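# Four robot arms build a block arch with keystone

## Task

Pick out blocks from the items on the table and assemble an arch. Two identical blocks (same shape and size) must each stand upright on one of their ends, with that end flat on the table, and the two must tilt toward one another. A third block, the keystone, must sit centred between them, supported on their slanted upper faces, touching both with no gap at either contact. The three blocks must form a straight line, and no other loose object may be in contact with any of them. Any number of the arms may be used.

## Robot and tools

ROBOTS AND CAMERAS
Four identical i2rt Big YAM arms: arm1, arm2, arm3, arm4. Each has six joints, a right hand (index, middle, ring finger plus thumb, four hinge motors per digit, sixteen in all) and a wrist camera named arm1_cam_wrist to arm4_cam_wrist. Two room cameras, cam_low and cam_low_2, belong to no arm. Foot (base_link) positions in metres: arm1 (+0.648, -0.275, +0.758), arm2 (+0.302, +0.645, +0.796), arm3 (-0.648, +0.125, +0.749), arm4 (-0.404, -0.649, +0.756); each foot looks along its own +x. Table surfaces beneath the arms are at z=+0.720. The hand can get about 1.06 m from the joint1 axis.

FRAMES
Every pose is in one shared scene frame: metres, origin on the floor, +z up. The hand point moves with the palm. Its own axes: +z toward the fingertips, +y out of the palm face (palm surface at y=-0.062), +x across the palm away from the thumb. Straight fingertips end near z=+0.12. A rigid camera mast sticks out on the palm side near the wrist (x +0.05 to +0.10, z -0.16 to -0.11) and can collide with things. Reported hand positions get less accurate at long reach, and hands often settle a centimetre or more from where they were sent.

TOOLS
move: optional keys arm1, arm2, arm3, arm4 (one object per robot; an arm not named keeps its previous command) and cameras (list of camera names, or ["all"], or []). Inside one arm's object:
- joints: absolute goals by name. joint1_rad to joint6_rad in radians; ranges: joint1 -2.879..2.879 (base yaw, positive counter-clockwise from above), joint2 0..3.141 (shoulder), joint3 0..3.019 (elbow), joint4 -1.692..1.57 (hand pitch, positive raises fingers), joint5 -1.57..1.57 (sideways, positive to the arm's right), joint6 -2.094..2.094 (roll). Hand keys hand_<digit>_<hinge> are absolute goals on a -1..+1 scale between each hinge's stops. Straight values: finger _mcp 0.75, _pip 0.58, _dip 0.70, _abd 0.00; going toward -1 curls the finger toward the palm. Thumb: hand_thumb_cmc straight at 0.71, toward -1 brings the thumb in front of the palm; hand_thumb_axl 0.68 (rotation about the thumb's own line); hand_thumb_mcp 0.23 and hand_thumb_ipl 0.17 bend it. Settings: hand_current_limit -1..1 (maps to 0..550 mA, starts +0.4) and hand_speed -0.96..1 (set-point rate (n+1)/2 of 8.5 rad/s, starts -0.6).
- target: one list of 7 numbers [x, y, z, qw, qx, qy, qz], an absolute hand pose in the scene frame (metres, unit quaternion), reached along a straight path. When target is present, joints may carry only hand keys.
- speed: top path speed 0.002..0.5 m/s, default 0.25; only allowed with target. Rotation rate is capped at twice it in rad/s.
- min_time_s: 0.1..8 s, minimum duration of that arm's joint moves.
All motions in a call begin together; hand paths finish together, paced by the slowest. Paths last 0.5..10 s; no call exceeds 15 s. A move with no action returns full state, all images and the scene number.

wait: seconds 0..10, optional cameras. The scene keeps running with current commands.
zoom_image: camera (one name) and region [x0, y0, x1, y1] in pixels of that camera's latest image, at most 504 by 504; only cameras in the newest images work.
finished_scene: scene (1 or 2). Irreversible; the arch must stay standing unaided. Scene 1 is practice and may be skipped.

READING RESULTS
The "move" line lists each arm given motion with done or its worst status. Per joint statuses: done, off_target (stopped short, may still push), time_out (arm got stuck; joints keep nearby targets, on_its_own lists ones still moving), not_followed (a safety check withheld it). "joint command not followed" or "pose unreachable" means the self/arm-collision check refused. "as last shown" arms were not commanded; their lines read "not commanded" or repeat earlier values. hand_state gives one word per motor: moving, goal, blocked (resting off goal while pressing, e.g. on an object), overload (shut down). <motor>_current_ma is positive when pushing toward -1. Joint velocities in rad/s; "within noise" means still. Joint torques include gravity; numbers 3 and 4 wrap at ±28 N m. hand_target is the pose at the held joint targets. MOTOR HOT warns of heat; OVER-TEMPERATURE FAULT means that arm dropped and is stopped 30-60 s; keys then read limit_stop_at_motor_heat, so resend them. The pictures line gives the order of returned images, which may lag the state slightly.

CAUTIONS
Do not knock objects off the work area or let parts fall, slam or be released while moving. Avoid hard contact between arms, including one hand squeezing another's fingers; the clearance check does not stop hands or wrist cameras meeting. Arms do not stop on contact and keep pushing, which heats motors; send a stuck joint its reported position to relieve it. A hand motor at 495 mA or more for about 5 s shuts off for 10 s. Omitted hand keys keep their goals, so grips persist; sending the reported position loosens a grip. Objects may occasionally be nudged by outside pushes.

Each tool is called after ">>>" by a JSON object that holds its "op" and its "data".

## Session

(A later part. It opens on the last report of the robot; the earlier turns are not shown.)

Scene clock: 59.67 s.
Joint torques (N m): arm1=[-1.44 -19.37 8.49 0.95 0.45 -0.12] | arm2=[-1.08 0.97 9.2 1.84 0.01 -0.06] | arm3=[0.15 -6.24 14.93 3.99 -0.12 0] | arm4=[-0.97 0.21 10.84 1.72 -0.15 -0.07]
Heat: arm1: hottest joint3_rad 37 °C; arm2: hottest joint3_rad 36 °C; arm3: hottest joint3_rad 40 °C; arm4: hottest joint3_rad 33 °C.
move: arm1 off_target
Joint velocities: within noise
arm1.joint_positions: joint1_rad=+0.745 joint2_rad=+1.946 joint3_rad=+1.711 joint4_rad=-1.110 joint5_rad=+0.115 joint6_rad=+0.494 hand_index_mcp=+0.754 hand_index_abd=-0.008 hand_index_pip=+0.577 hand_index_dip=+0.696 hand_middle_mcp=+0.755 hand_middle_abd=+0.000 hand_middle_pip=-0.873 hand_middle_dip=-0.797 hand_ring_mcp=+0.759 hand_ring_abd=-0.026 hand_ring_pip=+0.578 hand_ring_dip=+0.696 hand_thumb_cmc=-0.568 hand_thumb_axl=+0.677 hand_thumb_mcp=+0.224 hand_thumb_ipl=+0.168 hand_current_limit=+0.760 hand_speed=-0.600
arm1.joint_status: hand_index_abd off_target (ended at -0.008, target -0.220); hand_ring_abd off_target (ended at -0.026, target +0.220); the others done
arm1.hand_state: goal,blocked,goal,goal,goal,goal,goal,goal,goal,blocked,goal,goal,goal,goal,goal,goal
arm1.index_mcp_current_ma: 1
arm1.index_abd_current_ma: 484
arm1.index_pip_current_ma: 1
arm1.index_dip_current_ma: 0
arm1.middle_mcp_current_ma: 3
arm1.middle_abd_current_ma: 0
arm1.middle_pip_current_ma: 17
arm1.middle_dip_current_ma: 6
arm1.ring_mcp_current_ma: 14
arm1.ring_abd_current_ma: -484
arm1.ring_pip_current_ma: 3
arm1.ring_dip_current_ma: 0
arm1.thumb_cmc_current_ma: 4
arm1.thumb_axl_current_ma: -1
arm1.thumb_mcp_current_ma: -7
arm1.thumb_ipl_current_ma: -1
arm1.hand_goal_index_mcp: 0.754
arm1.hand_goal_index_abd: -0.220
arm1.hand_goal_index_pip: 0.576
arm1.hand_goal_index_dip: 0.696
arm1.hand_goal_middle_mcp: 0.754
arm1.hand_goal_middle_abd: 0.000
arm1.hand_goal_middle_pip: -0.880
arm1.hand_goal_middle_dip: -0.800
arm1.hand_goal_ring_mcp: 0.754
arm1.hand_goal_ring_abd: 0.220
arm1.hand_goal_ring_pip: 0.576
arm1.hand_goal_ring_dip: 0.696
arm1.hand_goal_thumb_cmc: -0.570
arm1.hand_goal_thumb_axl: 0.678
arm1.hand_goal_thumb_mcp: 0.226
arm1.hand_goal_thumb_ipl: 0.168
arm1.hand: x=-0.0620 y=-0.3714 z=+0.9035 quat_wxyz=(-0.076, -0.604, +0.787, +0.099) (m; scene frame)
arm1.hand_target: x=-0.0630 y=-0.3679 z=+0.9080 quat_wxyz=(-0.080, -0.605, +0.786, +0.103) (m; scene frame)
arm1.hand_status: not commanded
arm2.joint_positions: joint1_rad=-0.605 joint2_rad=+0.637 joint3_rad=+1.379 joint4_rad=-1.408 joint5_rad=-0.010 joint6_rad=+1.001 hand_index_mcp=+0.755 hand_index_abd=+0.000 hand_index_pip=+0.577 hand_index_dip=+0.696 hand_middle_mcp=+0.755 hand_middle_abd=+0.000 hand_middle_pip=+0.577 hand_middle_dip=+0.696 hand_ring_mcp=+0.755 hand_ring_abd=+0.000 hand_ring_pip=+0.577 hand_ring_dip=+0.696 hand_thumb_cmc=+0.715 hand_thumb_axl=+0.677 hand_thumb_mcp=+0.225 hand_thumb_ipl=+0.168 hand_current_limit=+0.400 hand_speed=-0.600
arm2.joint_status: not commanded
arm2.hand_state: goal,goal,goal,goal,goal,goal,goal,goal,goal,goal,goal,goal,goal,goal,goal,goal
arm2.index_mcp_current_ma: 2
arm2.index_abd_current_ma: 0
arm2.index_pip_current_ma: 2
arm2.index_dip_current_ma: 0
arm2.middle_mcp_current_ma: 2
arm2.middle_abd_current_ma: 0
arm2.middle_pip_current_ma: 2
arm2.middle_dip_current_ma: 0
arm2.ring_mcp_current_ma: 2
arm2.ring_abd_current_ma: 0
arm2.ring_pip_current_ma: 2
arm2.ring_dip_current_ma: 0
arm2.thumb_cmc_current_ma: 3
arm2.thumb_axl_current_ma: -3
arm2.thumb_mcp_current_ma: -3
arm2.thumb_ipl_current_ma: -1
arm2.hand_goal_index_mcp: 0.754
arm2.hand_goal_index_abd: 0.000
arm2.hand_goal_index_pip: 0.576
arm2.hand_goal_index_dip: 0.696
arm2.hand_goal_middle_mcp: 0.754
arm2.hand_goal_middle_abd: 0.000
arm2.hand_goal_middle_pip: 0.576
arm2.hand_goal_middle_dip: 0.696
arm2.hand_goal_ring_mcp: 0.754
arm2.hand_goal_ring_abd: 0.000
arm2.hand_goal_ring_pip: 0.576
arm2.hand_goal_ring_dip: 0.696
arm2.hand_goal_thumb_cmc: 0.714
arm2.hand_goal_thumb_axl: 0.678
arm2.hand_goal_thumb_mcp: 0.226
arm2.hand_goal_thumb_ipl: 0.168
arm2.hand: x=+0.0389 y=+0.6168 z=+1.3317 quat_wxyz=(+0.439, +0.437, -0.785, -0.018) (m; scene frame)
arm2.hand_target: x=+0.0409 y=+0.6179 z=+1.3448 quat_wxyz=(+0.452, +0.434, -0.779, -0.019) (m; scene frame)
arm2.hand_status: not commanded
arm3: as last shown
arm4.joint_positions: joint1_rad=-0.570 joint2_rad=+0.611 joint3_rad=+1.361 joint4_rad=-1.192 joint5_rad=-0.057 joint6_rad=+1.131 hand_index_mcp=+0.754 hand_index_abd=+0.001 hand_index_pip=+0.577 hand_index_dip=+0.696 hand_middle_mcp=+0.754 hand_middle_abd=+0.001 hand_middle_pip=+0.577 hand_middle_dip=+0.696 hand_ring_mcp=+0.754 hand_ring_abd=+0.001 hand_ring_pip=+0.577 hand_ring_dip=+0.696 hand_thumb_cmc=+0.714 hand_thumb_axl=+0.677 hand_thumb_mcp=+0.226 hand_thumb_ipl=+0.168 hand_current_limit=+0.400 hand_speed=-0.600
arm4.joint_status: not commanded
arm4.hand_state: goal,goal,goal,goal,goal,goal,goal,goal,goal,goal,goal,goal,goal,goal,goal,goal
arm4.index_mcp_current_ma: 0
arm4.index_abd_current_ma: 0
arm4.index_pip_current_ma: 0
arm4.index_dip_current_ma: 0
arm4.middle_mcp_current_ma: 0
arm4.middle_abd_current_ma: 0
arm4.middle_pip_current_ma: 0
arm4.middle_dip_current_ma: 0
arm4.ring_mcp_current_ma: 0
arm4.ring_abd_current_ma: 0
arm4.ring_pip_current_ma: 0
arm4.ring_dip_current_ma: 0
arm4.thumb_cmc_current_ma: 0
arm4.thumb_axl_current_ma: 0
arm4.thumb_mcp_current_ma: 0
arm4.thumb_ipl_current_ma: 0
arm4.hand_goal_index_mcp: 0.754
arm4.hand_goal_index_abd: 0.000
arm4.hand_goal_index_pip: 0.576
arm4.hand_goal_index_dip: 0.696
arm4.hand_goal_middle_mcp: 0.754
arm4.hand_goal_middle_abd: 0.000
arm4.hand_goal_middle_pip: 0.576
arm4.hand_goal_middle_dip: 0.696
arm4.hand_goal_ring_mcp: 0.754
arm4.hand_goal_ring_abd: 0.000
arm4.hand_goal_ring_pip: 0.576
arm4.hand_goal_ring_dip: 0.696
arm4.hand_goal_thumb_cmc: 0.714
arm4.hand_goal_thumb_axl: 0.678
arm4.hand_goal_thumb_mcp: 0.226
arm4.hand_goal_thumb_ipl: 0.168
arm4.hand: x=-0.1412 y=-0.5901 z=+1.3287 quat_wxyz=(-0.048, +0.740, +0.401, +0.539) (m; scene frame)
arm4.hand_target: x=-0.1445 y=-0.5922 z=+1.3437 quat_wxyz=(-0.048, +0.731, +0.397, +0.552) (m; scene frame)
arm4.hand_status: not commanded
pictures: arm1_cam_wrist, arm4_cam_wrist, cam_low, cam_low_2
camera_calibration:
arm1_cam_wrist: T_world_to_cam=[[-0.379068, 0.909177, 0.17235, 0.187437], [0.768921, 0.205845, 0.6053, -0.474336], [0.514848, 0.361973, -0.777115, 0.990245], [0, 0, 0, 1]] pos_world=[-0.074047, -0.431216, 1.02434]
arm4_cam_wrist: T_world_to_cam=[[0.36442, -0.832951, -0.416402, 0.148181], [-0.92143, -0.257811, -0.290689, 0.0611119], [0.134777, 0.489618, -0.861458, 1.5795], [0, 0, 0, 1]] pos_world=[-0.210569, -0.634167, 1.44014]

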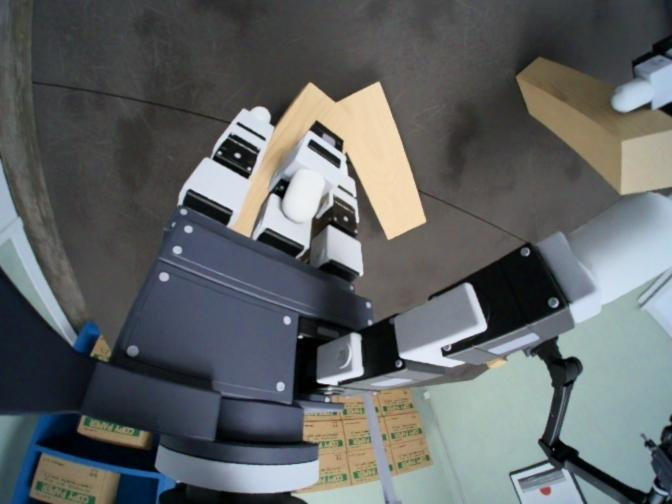

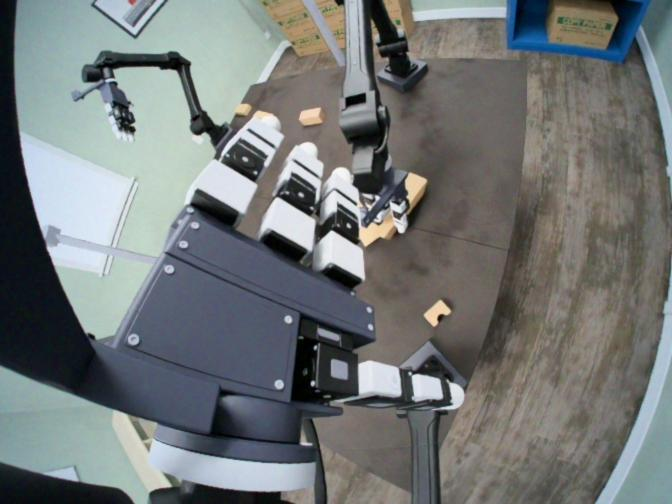

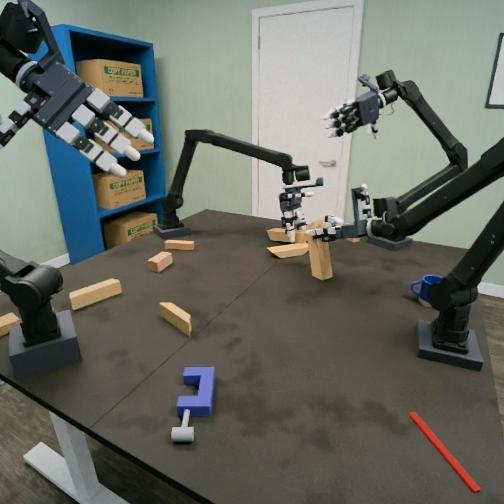

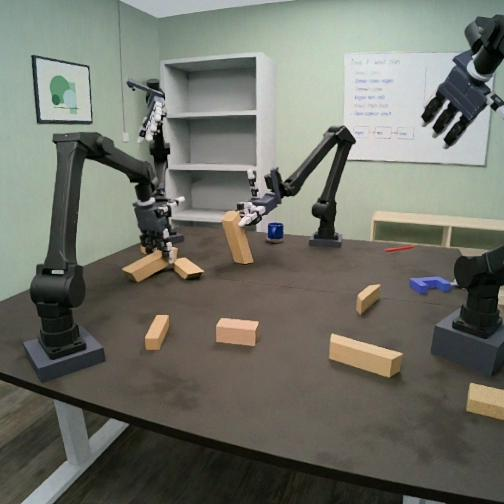

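>>> {"op": "move", "data": {"arm3": {"target": [-0.2364, -0.1797, 1.065, 0.5547, 0.6160, 0.4155, 0.3742], "speed": 0.05}, "arm1": {"target": [0.006, -0.389, 0.985, -0.1881, -0.5790, 0.7546, 0.2452], "speed": 0.08}, "cameras": ["cam_low_2"]}}

>>> {"op": "zoom_image", "data": {"camera": "cam_low_2", "region": [220, 235, 270, 285]}}

>>> {"op": "zoom_image", "data": {"camera": "cam_low_2", "region": [110, 215, 200, 305]}}

Scene clock: 63.07 s.
Joint torques (N m): arm1=[-0.5 -17.9 9.73 2.19 0.89 0.05] | arm2=[-1.03 0.97 9.2 1.83 0.01 -0.07] | arm3=[0.26 -5.95 10.88 3.62 0.02 -0.06] | arm4=[-1.03 0.15 10.84 1.73 -0.15 -0.07]
Heat: arm1: hottest joint3_rad 37 °C; arm2: hottest joint3_rad 36 °C; arm3: hottest joint3_rad 40 °C; arm4: hottest joint3_rad 33 °C.
move: arm1 off_target; arm3 off_target
Joint velocities: within noise
arm1.joint_positions: joint1_rad=+0.846 joint2_rad=+1.666 joint3_rad=+1.302 joint4_rad=-0.736 joint5_rad=+0.332 joint6_rad=+0.515 hand_index_mcp=+0.766 hand_index_abd=-0.015 hand_index_pip=+0.579 hand_index_dip=+0.696 hand_middle_mcp=+0.756 hand_middle_abd=+0.000 hand_middle_pip=-0.874 hand_middle_dip=-0.797 hand_ring_mcp=+0.772 hand_ring_abd=-0.026 hand_ring_pip=+0.584 hand_ring_dip=+0.696 hand_thumb_cmc=-0.568 hand_thumb_axl=+0.677 hand_thumb_mcp=+0.224 hand_thumb_ipl=+0.168 hand_current_limit=+0.760 hand_speed=-0.600
arm1.joint_status: not commanded
arm1.hand_state: goal,blocked,goal,goal,goal,goal,goal,goal,goal,blocked,goal,goal,goal,goal,goal,goal
arm1.index_mcp_current_ma: 36
arm1.index_abd_current_ma: 484
arm1.index_pip_current_ma: 7
arm1.index_dip_current_ma: 0
arm1.middle_mcp_current_ma: 4
arm1.middle_abd_current_ma: 0
arm1.middle_pip_current_ma: 16
arm1.middle_dip_current_ma: 6
arm1.ring_mcp_current_ma: 58
arm1.ring_abd_current_ma: -484
arm1.ring_pip_current_ma: 21
arm1.ring_dip_current_ma: 0
arm1.thumb_cmc_current_ma: 4
arm1.thumb_axl_current_ma: -1
arm1.thumb_mcp_current_ma: -7
arm1.thumb_ipl_current_ma: -1
arm1.hand_goal_index_mcp: 0.754
arm1.hand_goal_index_abd: -0.220
arm1.hand_goal_index_pip: 0.576
arm1.hand_goal_index_dip: 0.696
arm1.hand_goal_middle_mcp: 0.754
arm1.hand_goal_middle_abd: 0.000
arm1.hand_goal_middle_pip: -0.880
arm1.hand_goal_middle_dip: -0.800
arm1.hand_goal_ring_mcp: 0.754
arm1.hand_goal_ring_abd: 0.220
arm1.hand_goal_ring_pip: 0.576
arm1.hand_goal_ring_dip: 0.696
arm1.hand_goal_thumb_cmc: -0.570
arm1.hand_goal_thumb_axl: 0.678
arm1.hand_goal_thumb_mcp: 0.226
arm1.hand_goal_thumb_ipl: 0.168
arm1.hand: x=+0.0089 y=-0.3849 z=+0.9529 quat_wxyz=(-0.156, -0.590, +0.757, +0.232) (m; scene frame)
arm1.hand_target: x=+0.0066 y=-0.3887 z=+0.9846 quat_wxyz=(-0.188, -0.579, +0.755, +0.245) (m; scene frame)
arm1.hand_status: off_target (0.032 m and 4.2 deg from the pose sent, 0.108 m and 21.7 deg at the start)
arm2, arm4: as last shown
arm3.joint_positions: joint1_rad=-0.783 joint2_rad=+1.249 joint3_rad=+0.485 joint4_rad=+0.571 joint5_rad=-0.321 joint6_rad=-0.042 hand_index_mcp=+0.790 hand_index_abd=-0.056 hand_index_pip=+0.596 hand_index_dip=+0.705 hand_middle_mcp=+0.759 hand_middle_abd=+0.000 hand_middle_pip=-0.876 hand_middle_dip=-0.798 hand_ring_mcp=+0.795 hand_ring_abd=+0.058 hand_ring_pip=+0.598 hand_ring_dip=+0.703 hand_thumb_cmc=-0.568 hand_thumb_axl=+0.677 hand_thumb_mcp=+0.224 hand_thumb_ipl=+0.168 hand_current_limit=+0.760 hand_speed=-0.600
arm3.joint_status: not commanded
arm3.hand_state: blocked,blocked,goal,goal,goal,goal,goal,goal,blocked,blocked,blocked,goal,goal,goal,goal,goal
arm3.index_mcp_current_ma: 150
arm3.index_abd_current_ma: 484
arm3.index_pip_current_ma: 70
arm3.index_dip_current_ma: 31
arm3.middle_mcp_current_ma: 18
arm3.middle_abd_current_ma: 0
arm3.middle_pip_current_ma: 11
arm3.middle_dip_current_ma: 7
arm3.ring_mcp_current_ma: 173
arm3.ring_abd_current_ma: -484
arm3.ring_pip_current_ma: 81
arm3.ring_dip_current_ma: 21
arm3.thumb_cmc_current_ma: 5
arm3.thumb_axl_current_ma: -2
arm3.thumb_mcp_current_ma: -9
arm3.thumb_ipl_current_ma: -1
arm3.hand_goal_index_mcp: 0.754
arm3.hand_goal_index_abd: -0.220
arm3.hand_goal_index_pip: 0.576
arm3.hand_goal_index_dip: 0.696
arm3.hand_goal_middle_mcp: 0.754
arm3.hand_goal_middle_abd: 0.000
arm3.hand_goal_middle_pip: -0.880
arm3.hand_goal_middle_dip: -0.800
arm3.hand_goal_ring_mcp: 0.754
arm3.hand_goal_ring_abd: 0.220
arm3.hand_goal_ring_pip: 0.576
arm3.hand_goal_ring_dip: 0.696
arm3.hand_goal_thumb_cmc: -0.570
arm3.hand_goal_thumb_axl: 0.678
arm3.hand_goal_thumb_mcp: 0.226
arm3.hand_goal_thumb_ipl: 0.168
arm3.on_its_own: hand_index_abd moved -0.062 toward your old target -0.220; hand_ring_abd moved +0.063 toward your old target +0.220
arm3.hand: x=-0.2407 y=-0.1700 z=+1.0293 quat_wxyz=(+0.522, +0.641, +0.428, +0.366) (m; scene frame)
arm3.hand_target: x=-0.2380 y=-0.1782 z=+1.0646 quat_wxyz=(+0.555, +0.616, +0.416, +0.374) (m; scene frame)
arm3.hand_status: off_target (0.037 m and 5.0 deg from the pose sent, 0.044 m and 8.8 deg at the start)
pictures: cam_low_2

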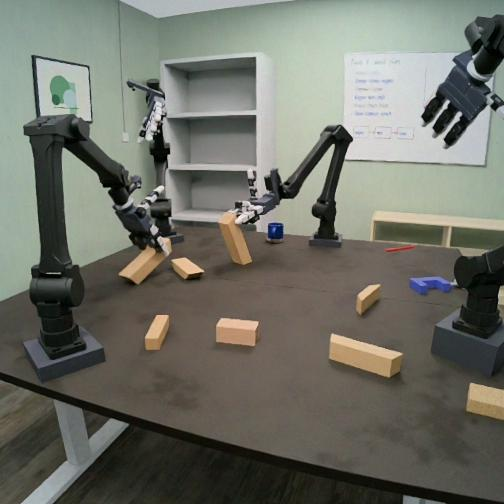

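Scaled by 10.080 from the camera's 504x504 image, which has a finer 720x720 frame.

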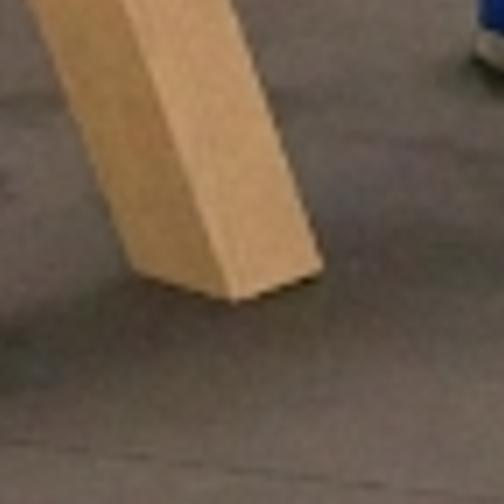

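Scaled by 5.600 from the camera's 504x504 image, which has a finer 720x720 frame.

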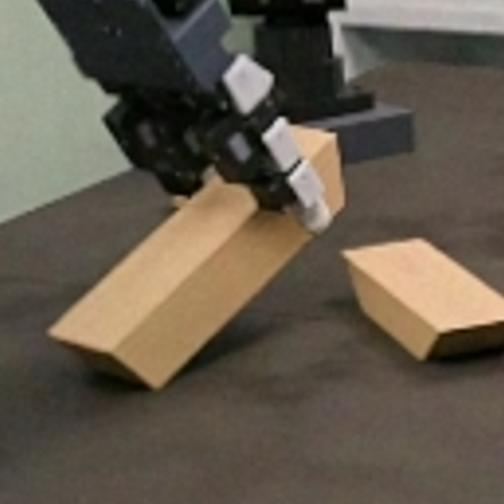

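>>> {"op": "zoom_image", "data": {"camera": "cam_low_2", "region": [215, 185, 275, 245]}}

>>> {"op": "move", "data": {"cameras": ["arm3_cam_wrist", "arm1_cam_wrist"]}}

Scaled by 8.400 from the camera's 504x504 image, which has a finer 720x720 frame.

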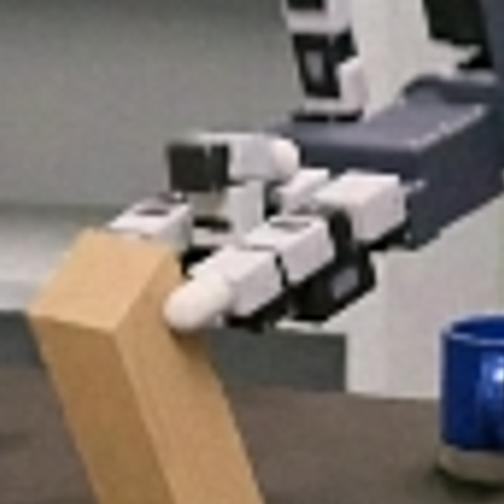

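Scene clock: 63.53 s.
Joint torques (N m): arm1=[-0.44 -17.9 9.72 2.1 0.9 0.05] | arm2=[-1.03 1.03 9.21 1.83 0.01 -0.07] | arm3=[0.26 -6.07 10.88 3.64 0.02 -0.06] | arm4=[-1.03 0.26 10.85 1.73 -0.15 -0.07]
Heat: arm1: hottest joint3_rad 37 °C; arm2: hottest joint3_rad 36 °C; arm3: hottest joint3_rad 40 °C; arm4: hottest joint3_rad 33 °C.
Joint velocities: within noise
arm1.joint_positions: joint1_rad=+0.846 joint2_rad=+1.666 joint3_rad=+1.302 joint4_rad=-0.736 joint5_rad=+0.332 joint6_rad=+0.515 hand_index_mcp=+0.766 hand_index_abd=-0.015 hand_index_pip=+0.579 hand_index_dip=+0.696 hand_middle_mcp=+0.756 hand_middle_abd=+0.000 hand_middle_pip=-0.874 hand_middle_dip=-0.797 hand_ring_mcp=+0.772 hand_ring_abd=-0.026 hand_ring_pip=+0.584 hand_ring_dip=+0.696 hand_thumb_cmc=-0.568 hand_thumb_axl=+0.677 hand_thumb_mcp=+0.224 hand_thumb_ipl=+0.168 hand_current_limit=+0.760 hand_speed=-0.600
arm1.joint_status: not commanded
arm1.hand_state: goal,blocked,goal,goal,goal,goal,goal,goal,goal,blocked,goal,goal,goal,goal,goal,goal
arm1.index_mcp_current_ma: 36
arm1.index_abd_current_ma: 484
arm1.index_pip_current_ma: 7
arm1.index_dip_current_ma: 0
arm1.middle_mcp_current_ma: 4
arm1.middle_abd_current_ma: 0
arm1.middle_pip_current_ma: 16
arm1.middle_dip_current_ma: 6
arm1.ring_mcp_current_ma: 58
arm1.ring_abd_current_ma: -484
arm1.ring_pip_current_ma: 21
arm1.ring_dip_current_ma: 0
arm1.thumb_cmc_current_ma: 4
arm1.thumb_axl_current_ma: -1
arm1.thumb_mcp_current_ma: -7
arm1.thumb_ipl_current_ma: -1
arm1.hand_goal_index_mcp: 0.754
arm1.hand_goal_index_abd: -0.220
arm1.hand_goal_index_pip: 0.576
arm1.hand_goal_index_dip: 0.696
arm1.hand_goal_middle_mcp: 0.754
arm1.hand_goal_middle_abd: 0.000
arm1.hand_goal_middle_pip: -0.880
arm1.hand_goal_middle_dip: -0.800
arm1.hand_goal_ring_mcp: 0.754
arm1.hand_goal_ring_abd: 0.220
arm1.hand_goal_ring_pip: 0.576
arm1.hand_goal_ring_dip: 0.696
arm1.hand_goal_thumb_cmc: -0.570
arm1.hand_goal_thumb_axl: 0.678
arm1.hand_goal_thumb_mcp: 0.226
arm1.hand_goal_thumb_ipl: 0.168
arm1.hand: x=+0.0089 y=-0.3849 z=+0.9529 quat_wxyz=(-0.156, -0.590, +0.757, +0.232) (m; scene frame)
arm1.hand_target: x=+0.0066 y=-0.3887 z=+0.9846 quat_wxyz=(-0.188, -0.579, +0.755, +0.245) (m; scene frame)
arm1.hand_status: off_target (0.032 m and 4.2 deg from the pose sent, 0.108 m and 21.7 deg at the start)
arm2.joint_positions: joint1_rad=-0.605 joint2_rad=+0.637 joint3_rad=+1.379 joint4_rad=-1.408 joint5_rad=-0.010 joint6_rad=+1.001 hand_index_mcp=+0.755 hand_index_abd=+0.000 hand_index_pip=+0.577 hand_index_dip=+0.696 hand_middle_mcp=+0.755 hand_middle_abd=+0.000 hand_middle_pip=+0.577 hand_middle_dip=+0.696 hand_ring_mcp=+0.755 hand_ring_abd=+0.000 hand_ring_pip=+0.577 hand_ring_dip=+0.696 hand_thumb_cmc=+0.715 hand_thumb_axl=+0.677 hand_thumb_mcp=+0.225 hand_thumb_ipl=+0.168 hand_current_limit=+0.400 hand_speed=-0.600
arm2.joint_status: not commanded
arm2.hand_state: goal,goal,goal,goal,goal,goal,goal,goal,goal,goal,goal,goal,goal,goal,goal,goal
arm2.index_mcp_current_ma: 2
arm2.index_abd_current_ma: 0
arm2.index_pip_current_ma: 2
arm2.index_dip_current_ma: 0
arm2.middle_mcp_current_ma: 2
arm2.middle_abd_current_ma: 0
arm2.middle_pip_current_ma: 2
arm2.middle_dip_current_ma: 0
arm2.ring_mcp_current_ma: 2
arm2.ring_abd_current_ma: 0
arm2.ring_pip_current_ma: 2
arm2.ring_dip_current_ma: 0
arm2.thumb_cmc_current_ma: 3
arm2.thumb_axl_current_ma: -3
arm2.thumb_mcp_current_ma: -3
arm2.thumb_ipl_current_ma: -1
arm2.hand_goal_index_mcp: 0.754
arm2.hand_goal_index_abd: 0.000
arm2.hand_goal_index_pip: 0.576
arm2.hand_goal_index_dip: 0.696
arm2.hand_goal_middle_mcp: 0.754
arm2.hand_goal_middle_abd: 0.000
arm2.hand_goal_middle_pip: 0.576
arm2.hand_goal_middle_dip: 0.696
arm2.hand_goal_ring_mcp: 0.754
arm2.hand_goal_ring_abd: 0.000
arm2.hand_goal_ring_pip: 0.576
arm2.hand_goal_ring_dip: 0.696
arm2.hand_goal_thumb_cmc: 0.714
arm2.hand_goal_thumb_axl: 0.678
arm2.hand_goal_thumb_mcp: 0.226
arm2.hand_goal_thumb_ipl: 0.168
arm2.hand: x=+0.0389 y=+0.6168 z=+1.3317 quat_wxyz=(+0.439, +0.437, -0.785, -0.018) (m; scene frame)
arm2.hand_target: x=+0.0409 y=+0.6179 z=+1.3448 quat_wxyz=(+0.452, +0.434, -0.779, -0.019) (m; scene frame)
arm2.hand_status: not commanded
arm3.joint_positions: joint1_rad=-0.783 joint2_rad=+1.249 joint3_rad=+0.485 joint4_rad=+0.571 joint5_rad=-0.321 joint6_rad=-0.042 hand_index_mcp=+0.790 hand_index_abd=-0.056 hand_index_pip=+0.596 hand_index_dip=+0.705 hand_middle_mcp=+0.759 hand_middle_abd=+0.000 hand_middle_pip=-0.876 hand_middle_dip=-0.798 hand_ring_mcp=+0.795 hand_ring_abd=+0.058 hand_ring_pip=+0.598 hand_ring_dip=+0.703 hand_thumb_cmc=-0.568 hand_thumb_axl=+0.677 hand_thumb_mcp=+0.224 hand_thumb_ipl=+0.168 hand_current_limit=+0.760 hand_speed=-0.600
arm3.joint_status: not commanded
arm3.hand_state: blocked,blocked,goal,goal,goal,goal,goal,goal,blocked,blocked,blocked,goal,goal,goal,goal,goal
arm3.index_mcp_current_ma: 150
arm3.index_abd_current_ma: 484
arm3.index_pip_current_ma: 70
arm3.index_dip_current_ma: 31
arm3.middle_mcp_current_ma: 18
arm3.middle_abd_current_ma: 0
arm3.middle_pip_current_ma: 11
arm3.middle_dip_current_ma: 7
arm3.ring_mcp_current_ma: 173
arm3.ring_abd_current_ma: -484
arm3.ring_pip_current_ma: 81
arm3.ring_dip_current_ma: 21
arm3.thumb_cmc_current_ma: 5
arm3.thumb_axl_current_ma: -2
arm3.thumb_mcp_current_ma: -9
arm3.thumb_ipl_current_ma: -1
arm3.hand_goal_index_mcp: 0.754
arm3.hand_goal_index_abd: -0.220
arm3.hand_goal_index_pip: 0.576
arm3.hand_goal_index_dip: 0.696
arm3.hand_goal_middle_mcp: 0.754
arm3.hand_goal_middle_abd: 0.000
arm3.hand_goal_middle_pip: -0.880
arm3.hand_goal_middle_dip: -0.800
arm3.hand_goal_ring_mcp: 0.754
arm3.hand_goal_ring_abd: 0.220
arm3.hand_goal_ring_pip: 0.576
arm3.hand_goal_ring_dip: 0.696
arm3.hand_goal_thumb_cmc: -0.570
arm3.hand_goal_thumb_axl: 0.678
arm3.hand_goal_thumb_mcp: 0.226
arm3.hand_goal_thumb_ipl: 0.168
arm3.hand: x=-0.2407 y=-0.1700 z=+1.0293 quat_wxyz=(+0.522, +0.641, +0.428, +0.366) (m; scene frame)
arm3.hand_target: x=-0.2380 y=-0.1782 z=+1.0646 quat_wxyz=(+0.555, +0.616, +0.416, +0.374) (m; scene frame)
arm3.hand_status: off_target (0.037 m and 5.0 deg from the pose sent, 0.044 m and 8.8 deg at the start)
arm4.joint_positions: joint1_rad=-0.570 joint2_rad=+0.611 joint3_rad=+1.361 joint4_rad=-1.192 joint5_rad=-0.057 joint6_rad=+1.131 hand_index_mcp=+0.754 hand_index_abd=+0.001 hand_index_pip=+0.577 hand_index_dip=+0.696 hand_middle_mcp=+0.754 hand_middle_abd=+0.001 hand_middle_pip=+0.577 hand_middle_dip=+0.696 hand_ring_mcp=+0.754 hand_ring_abd=+0.001 hand_ring_pip=+0.577 hand_ring_dip=+0.696 hand_thumb_cmc=+0.714 hand_thumb_axl=+0.677 hand_thumb_mcp=+0.226 hand_thumb_ipl=+0.168 hand_current_limit=+0.400 hand_speed=-0.600
arm4.joint_status: not commanded
arm4.hand_state: goal,goal,goal,goal,goal,goal,goal,goal,goal,goal,goal,goal,goal,goal,goal,goal
arm4.index_mcp_current_ma: 0
arm4.index_abd_current_ma: 0
arm4.index_pip_current_ma: 0
arm4.index_dip_current_ma: 0
arm4.middle_mcp_current_ma: 0
arm4.middle_abd_current_ma: 0
arm4.middle_pip_current_ma: 0
arm4.middle_dip_current_ma: 0
arm4.ring_mcp_current_ma: 0
arm4.ring_abd_current_ma: 0
arm4.ring_pip_current_ma: 0
arm4.ring_dip_current_ma: 0
arm4.thumb_cmc_current_ma: 0
arm4.thumb_axl_current_ma: 0
arm4.thumb_mcp_current_ma: 0
arm4.thumb_ipl_current_ma: 0
arm4.hand_goal_index_mcp: 0.754
arm4.hand_goal_index_abd: 0.000
arm4.hand_goal_index_pip: 0.576
arm4.hand_goal_index_dip: 0.696
arm4.hand_goal_middle_mcp: 0.754
arm4.hand_goal_middle_abd: 0.000
arm4.hand_goal_middle_pip: 0.576
arm4.hand_goal_middle_dip: 0.696
arm4.hand_goal_ring_mcp: 0.754
arm4.hand_goal_ring_abd: 0.000
arm4.hand_goal_ring_pip: 0.576
arm4.hand_goal_ring_dip: 0.696
arm4.hand_goal_thumb_cmc: 0.714
arm4.hand_goal_thumb_axl: 0.678
arm4.hand_goal_thumb_mcp: 0.226
arm4.hand_goal_thumb_ipl: 0.168
arm4.hand: x=-0.1412 y=-0.5901 z=+1.3287 quat_wxyz=(-0.048, +0.740, +0.401, +0.539) (m; scene frame)
arm4.hand_target: x=-0.1445 y=-0.5922 z=+1.3437 quat_wxyz=(-0.048, +0.731, +0.397, +0.552) (m; scene frame)
arm4.hand_status: not commanded
pictures: arm1_cam_wrist, arm3_cam_wrist
camera_calibration:
arm1_cam_wrist: T_world_to_cam=[[-0.305471, 0.873347, 0.379412, 0.00622869], [0.913271, 0.15595, 0.376318, -0.358269], [0.269487, 0.46146, -0.845241, 1.10234], [0, 0, 0, 1]] pos_world=[0.0320342, -0.458253, 1.0642]
arm3_cam_wrist: T_world_to_cam=[[-0.224092, -0.765598, 0.603028, -0.776072], [-0.882878, -0.10254, -0.458271, 0.201028], [0.412686, -0.635095, -0.652951, 0.790757], [0, 0, 0, 1]] pos_world=[-0.322762, -0.0713399, 1.07644]

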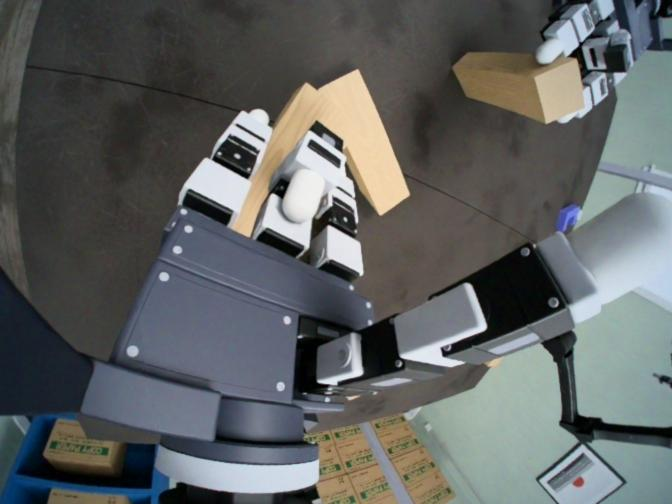

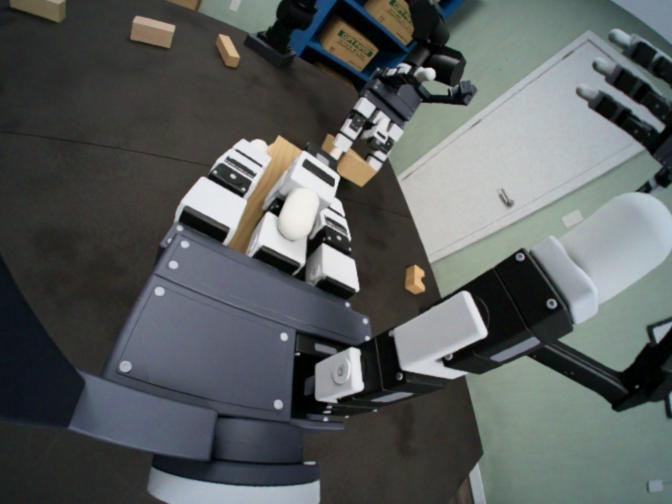

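>>> {"op": "move", "data": {"arm1": {"target": [0.097, -0.412, 1.013, -0.2911, -0.5362, 0.6963, 0.3781], "speed": 0.08}, "cameras": ["cam_low_2"]}}

>>> {"op": "zoom_image", "data": {"camera": "cam_low_2", "region": [100, 190, 200, 290]}}

Scene clock: 70.23 s.
Joint torques (N m): arm1=[-0.21 -13.92 9.22 2.56 1.03 -0.18] | arm2=[-1.03 0.97 9.2 1.83 0.01 -0.06] | arm3=[0.26 -6.01 10.86 3.63 0.02 -0.06] | arm4=[-0.97 0.15 10.84 1.73 -0.15 -0.07]
Heat: arm1: hottest joint3_rad 37 °C; arm2: hottest joint3_rad 37 °C; arm3: hottest joint3_rad 41 °C; arm4: hottest joint3_rad 33 °C.
move: arm1 off_target
Joint velocities: within noise
arm1.joint_positions: joint1_rad=+0.998 joint2_rad=+1.453 joint3_rad=+0.914 joint4_rad=-0.254 joint5_rad=+0.609 joint6_rad=+0.503 hand_index_mcp=+0.771 hand_index_abd=-0.015 hand_index_pip=+0.582 hand_index_dip=+0.697 hand_middle_mcp=+0.758 hand_middle_abd=+0.000 hand_middle_pip=-0.875 hand_middle_dip=-0.797 hand_ring_mcp=+0.777 hand_ring_abd=-0.026 hand_ring_pip=+0.585 hand_ring_dip=+0.697 hand_thumb_cmc=-0.568 hand_thumb_axl=+0.677 hand_thumb_mcp=+0.224 hand_thumb_ipl=+0.168 hand_current_limit=+0.760 hand_speed=-0.600
arm1.joint_status: not commanded
arm1.hand_state: goal,blocked,goal,goal,goal,goal,goal,goal,blocked,blocked,goal,goal,goal,goal,goal,goal
arm1.index_mcp_current_ma: 55
arm1.index_abd_current_ma: 484
arm1.index_pip_current_ma: 14
arm1.index_dip_current_ma: 3
arm1.middle_mcp_current_ma: 8
arm1.middle_abd_current_ma: 0
arm1.middle_pip_current_ma: 12
arm1.middle_dip_current_ma: 6
arm1.ring_mcp_current_ma: 75
arm1.ring_abd_current_ma: -484
arm1.ring_pip_current_ma: 25
arm1.ring_dip_current_ma: 1
arm1.thumb_cmc_current_ma: 4
arm1.thumb_axl_current_ma: -1
arm1.thumb_mcp_current_ma: -7
arm1.thumb_ipl_current_ma: -1
arm1.hand_goal_index_mcp: 0.754
arm1.hand_goal_index_abd: -0.220
arm1.hand_goal_index_pip: 0.576
arm1.hand_goal_index_dip: 0.696
arm1.hand_goal_middle_mcp: 0.754
arm1.hand_goal_middle_abd: 0.000
arm1.hand_goal_middle_pip: -0.880
arm1.hand_goal_middle_dip: -0.800
arm1.hand_goal_ring_mcp: 0.754
arm1.hand_goal_ring_abd: 0.220
arm1.hand_goal_ring_pip: 0.576
arm1.hand_goal_ring_dip: 0.696
arm1.hand_goal_thumb_cmc: -0.570
arm1.hand_goal_thumb_axl: 0.678
arm1.hand_goal_thumb_mcp: 0.226
arm1.hand_goal_thumb_ipl: 0.168
arm1.hand: x=+0.0967 y=-0.4063 z=+0.9876 quat_wxyz=(-0.265, -0.544, +0.705, +0.369) (m; scene frame)
arm1.hand_target: x=+0.0973 y=-0.4117 z=+1.0127 quat_wxyz=(-0.291, -0.536, +0.697, +0.378) (m; scene frame)
arm1.hand_status: off_target (0.026 m and 3.4 deg from the pose sent, 0.110 m and 24.7 deg at the start)
arm2, arm3, arm4: as last shown
pictures: cam_low_2

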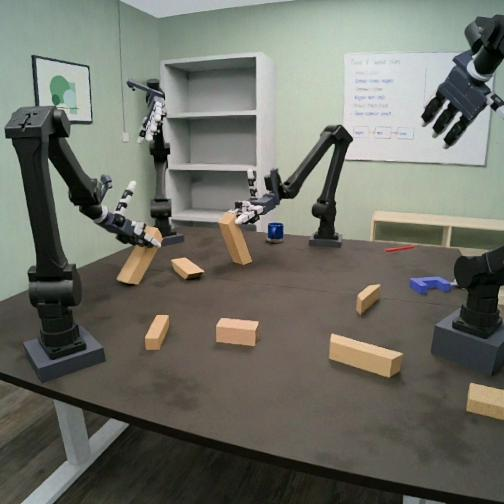

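Scaled by 5.040 from the camera's 504x504 image, which has a finer 720x720 frame.

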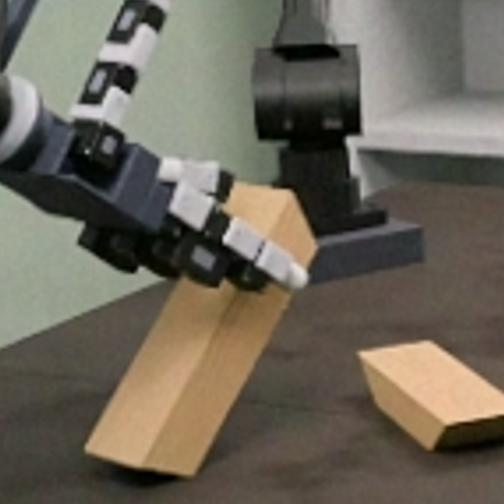

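>>> {"op": "move", "data": {"arm1": {"target": [0.176, -0.432, 0.999, -0.3798, -0.4775, 0.6200, 0.4932], "speed": 0.08}, "arm4": {"target": [-0.06, -0.40, 1.20, 0, 0.3496, 0.9369, 0], "speed": 0.25, "joints": {"hand_index_abd": 0.17, "hand_ring_abd": -0.17, "hand_middle_pip": -0.88, "hand_middle_dip": -0.8}}, "cameras": ["cam_low_2", "arm4_cam_wrist"]}}

>>> {"op": "zoom_image", "data": {"camera": "cam_low_2", "region": [100, 190, 200, 290]}}

Scene clock: 75.50 s.
Joint torques (N m): arm1=[-0.26 -10.29 7.58 2.99 0.82 -0.18] | arm2=[-1.08 1.03 9.2 1.81 0.01 -0.07] | arm3=[0.38 -6.01 10.86 3.66 0.02 -0.06] | arm4=[-0.26 -5.71 14.49 0.09 0.05 -0.08]
Heat: arm1: hottest joint3_rad 37 °C; arm2: hottest joint3_rad 37 °C; arm3: hottest joint3_rad 42 °C; arm4: hottest joint3_rad 35 °C.
move: arm1 off_target; arm4 off_target
Joint velocities: within noise
arm1.joint_positions: joint1_rad=+1.144 joint2_rad=+1.473 joint3_rad=+0.608 joint4_rad=+0.462 joint5_rad=+0.871 joint6_rad=+0.303 hand_index_mcp=+0.783 hand_index_abd=-0.015 hand_index_pip=+0.588 hand_index_dip=+0.699 hand_middle_mcp=+0.758 hand_middle_abd=+0.000 hand_middle_pip=-0.876 hand_middle_dip=-0.797 hand_ring_mcp=+0.789 hand_ring_abd=-0.026 hand_ring_pip=+0.593 hand_ring_dip=+0.699 hand_thumb_cmc=-0.568 hand_thumb_axl=+0.677 hand_thumb_mcp=+0.224 hand_thumb_ipl=+0.168 hand_current_limit=+0.760 hand_speed=-0.600
arm1.joint_status: not commanded
arm1.hand_state: blocked,blocked,goal,goal,goal,goal,goal,goal,blocked,blocked,goal,goal,goal,goal,goal,goal
arm1.index_mcp_current_ma: 102
arm1.index_abd_current_ma: 484
arm1.index_pip_current_ma: 34
arm1.index_dip_current_ma: 6
arm1.middle_mcp_current_ma: 11
arm1.middle_abd_current_ma: 0
arm1.middle_pip_current_ma: 9
arm1.middle_dip_current_ma: 6
arm1.ring_mcp_current_ma: 126
arm1.ring_abd_current_ma: -484
arm1.ring_pip_current_ma: 49
arm1.ring_dip_current_ma: 6
arm1.thumb_cmc_current_ma: 4
arm1.thumb_axl_current_ma: -1
arm1.thumb_mcp_current_ma: -7
arm1.thumb_ipl_current_ma: -1
arm1.hand_goal_index_mcp: 0.754
arm1.hand_goal_index_abd: -0.220
arm1.hand_goal_index_pip: 0.576
arm1.hand_goal_index_dip: 0.696
arm1.hand_goal_middle_mcp: 0.754
arm1.hand_goal_middle_abd: 0.000
arm1.hand_goal_middle_pip: -0.880
arm1.hand_goal_middle_dip: -0.800
arm1.hand_goal_ring_mcp: 0.754
arm1.hand_goal_ring_abd: 0.220
arm1.hand_goal_ring_pip: 0.576
arm1.hand_goal_ring_dip: 0.696
arm1.hand_goal_thumb_cmc: -0.570
arm1.hand_goal_thumb_axl: 0.678
arm1.hand_goal_thumb_mcp: 0.226
arm1.hand_goal_thumb_ipl: 0.168
arm1.hand: x=+0.1753 y=-0.4270 z=+0.9866 quat_wxyz=(-0.364, -0.487, +0.625, +0.489) (m; scene frame)
arm1.hand_target: x=+0.1761 y=-0.4318 z=+0.9989 quat_wxyz=(-0.380, -0.477, +0.620, +0.493) (m; scene frame)
arm1.hand_status: off_target (0.013 m and 2.2 deg from the pose sent, 0.084 m and 23.0 deg at the start)
arm2, arm3: as last shown
arm4.joint_positions: joint1_rad=-0.457 joint2_rad=+1.123 joint3_rad=+1.464 joint4_rad=-1.672 joint5_rad=+0.002 joint6_rad=-0.206 hand_index_mcp=+0.755 hand_index_abd=+0.170 hand_index_pip=+0.577 hand_index_dip=+0.696 hand_middle_mcp=+0.755 hand_middle_abd=+0.001 hand_middle_pip=-0.874 hand_middle_dip=-0.797 hand_ring_mcp=+0.755 hand_ring_abd=-0.166 hand_ring_pip=+0.577 hand_ring_dip=+0.696 hand_thumb_cmc=+0.715 hand_thumb_axl=+0.677 hand_thumb_mcp=+0.224 hand_thumb_ipl=+0.168 hand_current_limit=+0.400 hand_speed=-0.600
arm4.joint_status: all done
arm4.hand_state: goal,goal,goal,goal,goal,goal,goal,goal,goal,goal,goal,goal,goal,goal,goal,goal
arm4.index_mcp_current_ma: 0
arm4.index_abd_current_ma: 0
arm4.index_pip_current_ma: 0
arm4.index_dip_current_ma: 0
arm4.middle_mcp_current_ma: 0
arm4.middle_abd_current_ma: 0
arm4.middle_pip_current_ma: 2
arm4.middle_dip_current_ma: 0
arm4.ring_mcp_current_ma: 0
arm4.ring_abd_current_ma: 1
arm4.ring_pip_current_ma: 0
arm4.ring_dip_current_ma: 0
arm4.thumb_cmc_current_ma: 0
arm4.thumb_axl_current_ma: 0
arm4.thumb_mcp_current_ma: 0
arm4.thumb_ipl_current_ma: 0
arm4.hand_goal_index_mcp: 0.754
arm4.hand_goal_index_abd: 0.170
arm4.hand_goal_index_pip: 0.576
arm4.hand_goal_index_dip: 0.696
arm4.hand_goal_middle_mcp: 0.754
arm4.hand_goal_middle_abd: 0.000
arm4.hand_goal_middle_pip: -0.880
arm4.hand_goal_middle_dip: -0.800
arm4.hand_goal_ring_mcp: 0.754
arm4.hand_goal_ring_abd: -0.170
arm4.hand_goal_ring_pip: 0.576
arm4.hand_goal_ring_dip: 0.696
arm4.hand_goal_thumb_cmc: 0.714
arm4.hand_goal_thumb_axl: 0.678
arm4.hand_goal_thumb_mcp: 0.226
arm4.hand_goal_thumb_ipl: 0.168
arm4.hand: x=-0.0632 y=-0.4076 z=+1.1709 quat_wxyz=(+0.068, +0.356, +0.926, +0.107) (m; scene frame)
arm4.hand_target: x=-0.0609 y=-0.4007 z=+1.1987 quat_wxyz=(+0.082, +0.346, +0.926, +0.125) (m; scene frame)
arm4.hand_status: off_target (0.030 m and 14.6 deg from the pose sent, 0.244 m and 101.3 deg at the start; a joint's target at an end of its range on 77 of 139 steps)
pictures: arm4_cam_wrist, cam_low_2
camera_calibration:
arm4_cam_wrist: T_world_to_cam=[[0.985225, -0.0411822, 0.16624, -0.114084], [-0.13137, -0.804477, 0.579275, -1.05734], [0.10988, -0.592555, -0.798001, 0.826686], [0, 0, 0, 1]] pos_world=[-0.11734, -0.365444, 1.29115]

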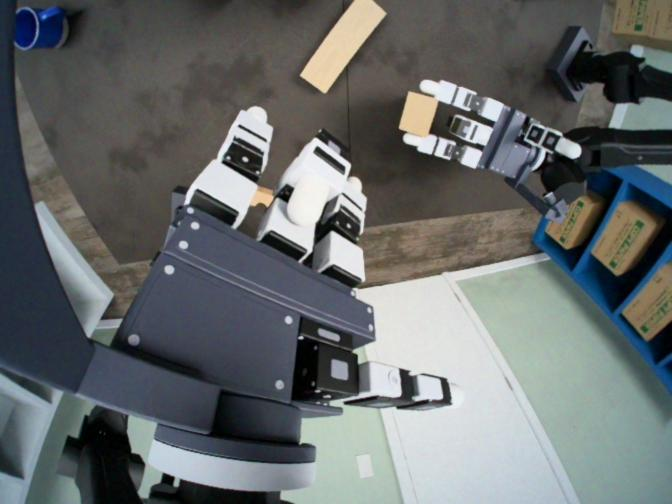

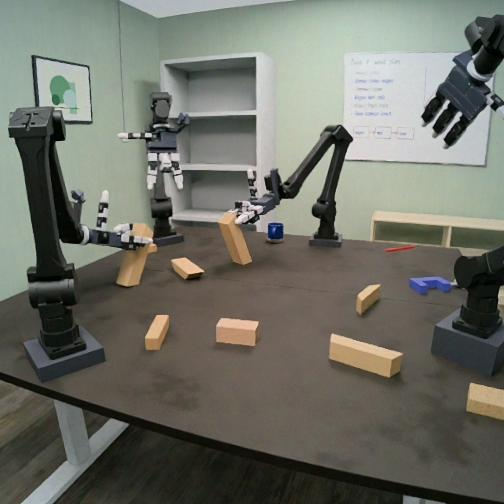

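Scaled by 5.040 from the camera's 504x504 image, which has a finer 720x720 frame.

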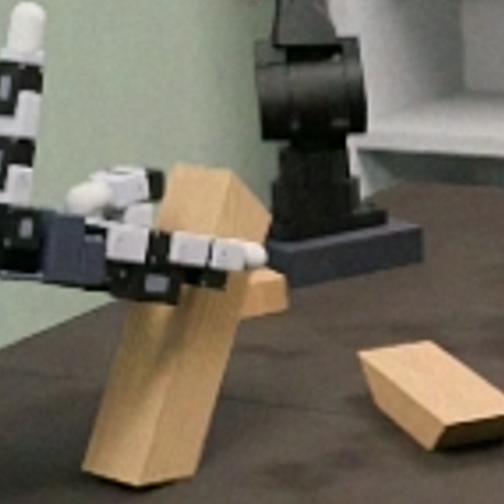

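>>> {"op": "zoom_image", "data": {"camera": "arm4_cam_wrist", "region": [280, 0, 460, 150]}}

Scaled by 2.800 from the camera's 672x504 image, which has a finer 960x720 frame.

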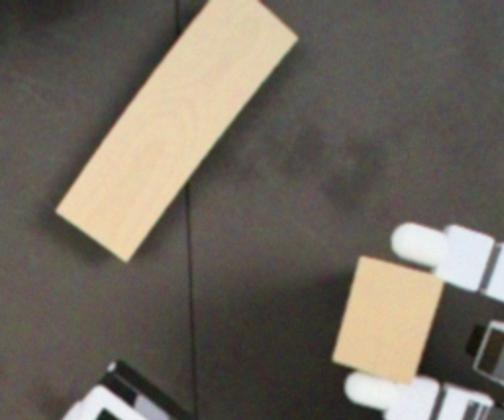

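>>> {"op": "move", "data": {"arm4": {"target": [0.0522, -0.2324, 1.0, 0, 0.3338, 0.9426, 0], "speed": 0.2, "joints": {"hand_thumb_cmc": -0.571}}, "cameras": ["arm4_cam_wrist", "cam_low_2"]}}

>>> {"op": "zoom_image", "data": {"camera": "arm4_cam_wrist", "region": [180, 80, 420, 300]}}

Scene clock: 79.57 s.
Joint torques (N m): arm1=[-0.26 -10.29 7.6 2.99 0.82 -0.19] | arm2=[-1.08 1.03 9.2 1.81 0.01 -0.06] | arm3=[0.32 -6.01 10.89 3.64 0.02 -0.05] | arm4=[-0.09 -13.92 14.16 -0.4 -0.28 0.11]
Heat: arm1: hottest joint3_rad 36 °C; arm2: hottest joint3_rad 37 °C; arm3: hottest joint3_rad 42 °C; arm4: hottest joint3_rad 36 °C.
move: arm4 off_target
Joint velocities: within noise
arm1, arm2, arm3: as last shown
arm4.joint_positions: joint1_rad=-0.339 joint2_rad=+1.733 joint3_rad=+1.660 joint4_rad=-1.557 joint5_rad=+0.005 joint6_rad=-0.138 hand_index_mcp=+0.754 hand_index_abd=+0.170 hand_index_pip=+0.577 hand_index_dip=+0.696 hand_middle_mcp=+0.755 hand_middle_abd=+0.001 hand_middle_pip=-0.874 hand_middle_dip=-0.797 hand_ring_mcp=+0.754 hand_ring_abd=-0.166 hand_ring_pip=+0.577 hand_ring_dip=+0.696 hand_thumb_cmc=-0.568 hand_thumb_axl=+0.677 hand_thumb_mcp=+0.224 hand_thumb_ipl=+0.168 hand_current_limit=+0.400 hand_speed=-0.600
arm4.joint_status: all done
arm4.hand_state: goal,goal,goal,goal,goal,goal,goal,goal,goal,goal,goal,goal,goal,goal,goal,goal
arm4.index_mcp_current_ma: 0
arm4.index_abd_current_ma: 0
arm4.index_pip_current_ma: 0
arm4.index_dip_current_ma: 0
arm4.middle_mcp_current_ma: 0
arm4.middle_abd_current_ma: 0
arm4.middle_pip_current_ma: 2
arm4.middle_dip_current_ma: 0
arm4.ring_mcp_current_ma: 0
arm4.ring_abd_current_ma: 1
arm4.ring_pip_current_ma: 0
arm4.ring_dip_current_ma: 0
arm4.thumb_cmc_current_ma: 0
arm4.thumb_axl_current_ma: 0
arm4.thumb_mcp_current_ma: -1
arm4.thumb_ipl_current_ma: 0
arm4.hand_goal_index_mcp: 0.754
arm4.hand_goal_index_abd: 0.170
arm4.hand_goal_index_pip: 0.576
arm4.hand_goal_index_dip: 0.696
arm4.hand_goal_middle_mcp: 0.754
arm4.hand_goal_middle_abd: 0.000
arm4.hand_goal_middle_pip: -0.880
arm4.hand_goal_middle_dip: -0.800
arm4.hand_goal_ring_mcp: 0.754
arm4.hand_goal_ring_abd: -0.170
arm4.hand_goal_ring_pip: 0.576
arm4.hand_goal_ring_dip: 0.696
arm4.hand_goal_thumb_cmc: -0.570
arm4.hand_goal_thumb_axl: 0.678
arm4.hand_goal_thumb_mcp: 0.226
arm4.hand_goal_thumb_ipl: 0.168
arm4.hand: x=+0.0433 y=-0.2485 z=+0.9775 quat_wxyz=(-0.009, +0.334, +0.942, -0.021) (m; scene frame)
arm4.hand_target: x=+0.0510 y=-0.2333 z=+1.0000 quat_wxyz=(+0.000, +0.334, +0.943, +0.001) (m; scene frame)
arm4.hand_status: off_target (0.029 m and 2.6 deg from the pose sent, 0.271 m and 14.8 deg at the start)
pictures: arm4_cam_wrist, cam_low_2
camera_calibration:
arm4_cam_wrist: T_world_to_cam=[[0.997865, 0.0186789, -0.0625801, 0.0575972], [0.0584784, -0.682176, 0.728846, -0.927492], [-0.0290766, -0.730949, -0.681812, 0.612943], [0, 0, 0, 1]] pos_world=[0.0145862, -0.185758, 1.09751]

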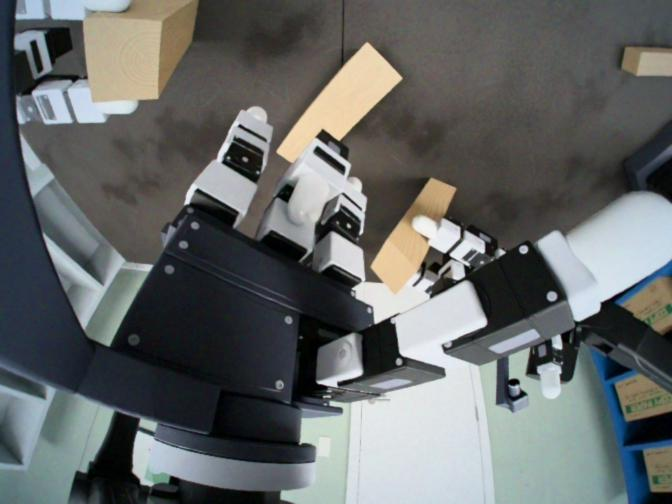

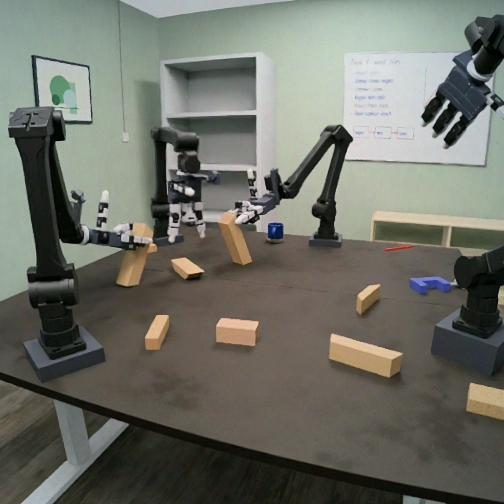

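Scaled by 2.100 from the camera's 672x504 image, which has a finer 960x720 frame.

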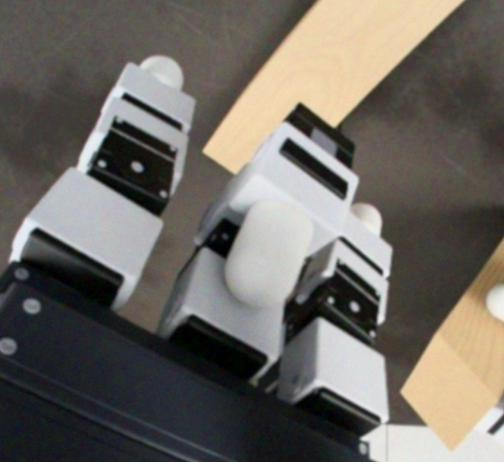

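>>> {"op": "move", "data": {"arm4": {"target": [0.0565, -0.2375, 0.915, 0, 0.3338, 0.9426, 0], "speed": 0.15}, "cameras": ["arm4_cam_wrist"]}}

>>> {"op": "zoom_image", "data": {"camera": "arm4_cam_wrist", "region": [180, 80, 420, 300]}}

Scene clock: 82.27 s.
Joint torques (N m): arm1=[-0.26 -10.34 7.6 2.99 0.82 -0.19] | arm2=[-1.08 1.03 9.2 1.83 0.01 -0.07] | arm3=[0.26 -5.95 10.88 3.64 0.02 -0.06] | arm4=[-1.14 -14.1 8.59 0.32 -0.26 -0.04]
Heat: arm1: hottest joint3_rad 36 °C; arm2: hottest joint3_rad 37 °C; arm3: hottest joint3_rad 42 °C; arm4: hottest joint3_rad 36 °C.
move: arm4 done
Joint velocities: within noise
arm1, arm2, arm3: as last shown
arm4.joint_positions: joint1_rad=-0.339 joint2_rad=+1.760 joint3_rad=+1.544 joint4_rad=-1.362 joint5_rad=+0.005 joint6_rad=-0.138 hand_index_mcp=+0.754 hand_index_abd=+0.170 hand_index_pip=+0.577 hand_index_dip=+0.696 hand_middle_mcp=+0.755 hand_middle_abd=+0.001 hand_middle_pip=-0.874 hand_middle_dip=-0.797 hand_ring_mcp=+0.754 hand_ring_abd=-0.166 hand_ring_pip=+0.577 hand_ring_dip=+0.696 hand_thumb_cmc=-0.568 hand_thumb_axl=+0.677 hand_thumb_mcp=+0.224 hand_thumb_ipl=+0.168 hand_current_limit=+0.400 hand_speed=-0.600
arm4.joint_status: not commanded
arm4.hand_state: goal,goal,goal,goal,goal,goal,goal,goal,goal,goal,goal,goal,goal,goal,goal,goal
arm4.index_mcp_current_ma: 0
arm4.index_abd_current_ma: 0
arm4.index_pip_current_ma: 0
arm4.index_dip_current_ma: 0
arm4.middle_mcp_current_ma: 0
arm4.middle_abd_current_ma: 0
arm4.middle_pip_current_ma: 2
arm4.middle_dip_current_ma: 0
arm4.ring_mcp_current_ma: 0
arm4.ring_abd_current_ma: 1
arm4.ring_pip_current_ma: 0
arm4.ring_dip_current_ma: 0
arm4.thumb_cmc_current_ma: 0
arm4.thumb_axl_current_ma: 0
arm4.thumb_mcp_current_ma: -1
arm4.thumb_ipl_current_ma: 0
arm4.hand_goal_index_mcp: 0.754
arm4.hand_goal_index_abd: 0.170
arm4.hand_goal_index_pip: 0.576
arm4.hand_goal_index_dip: 0.696
arm4.hand_goal_middle_mcp: 0.754
arm4.hand_goal_middle_abd: 0.000
arm4.hand_goal_middle_pip: -0.880
arm4.hand_goal_middle_dip: -0.800
arm4.hand_goal_ring_mcp: 0.754
arm4.hand_goal_ring_abd: -0.170
arm4.hand_goal_ring_pip: 0.576
arm4.hand_goal_ring_dip: 0.696
arm4.hand_goal_thumb_cmc: -0.570
arm4.hand_goal_thumb_axl: 0.678
arm4.hand_goal_thumb_mcp: 0.226
arm4.hand_goal_thumb_ipl: 0.168
arm4.hand: x=+0.0547 y=-0.2378 z=+0.9236 quat_wxyz=(+0.003, +0.335, +0.942, +0.002) (m; scene frame)
arm4.hand_target: x=+0.0563 y=-0.2376 z=+0.9151 quat_wxyz=(+0.000, +0.334, +0.943, +0.000) (m; scene frame)
arm4.hand_status: done (0.009 m and 0.4 deg from the pose sent, 0.065 m and 2.6 deg at the start)
pictures: arm4_cam_wrist
camera_calibration:
arm4_cam_wrist: T_world_to_cam=[[0.999495, 0.0200651, -0.0246276, 0.00787172], [0.0316005, -0.707228, 0.706279, -0.865157], [-0.00324573, -0.706701, -0.707505, 0.612469], [0, 0, 0, 1]] pos_world=[0.0214596, -0.179189, 1.04456]

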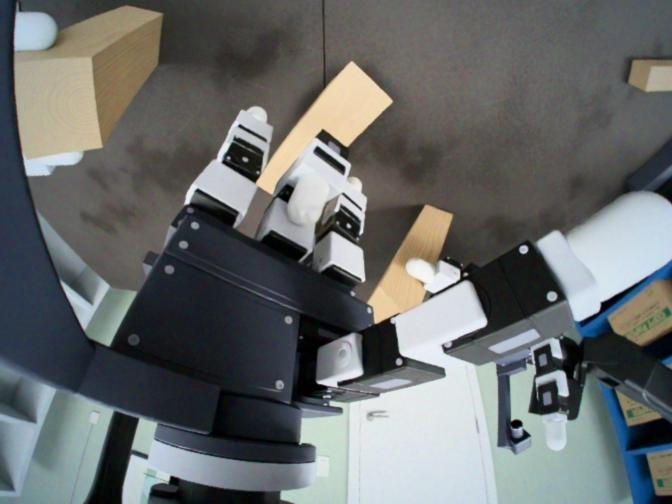

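Scaled by 2.100 from the camera's 672x504 image, which has a finer 960x720 frame.

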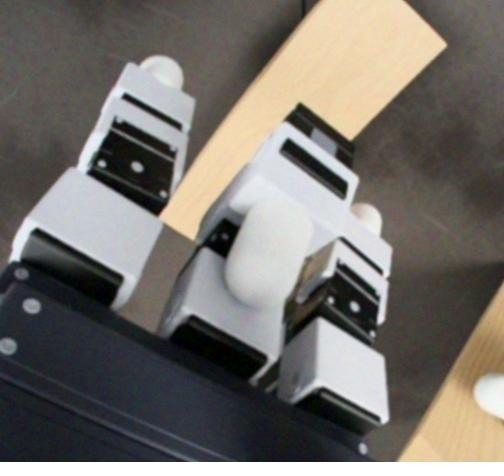

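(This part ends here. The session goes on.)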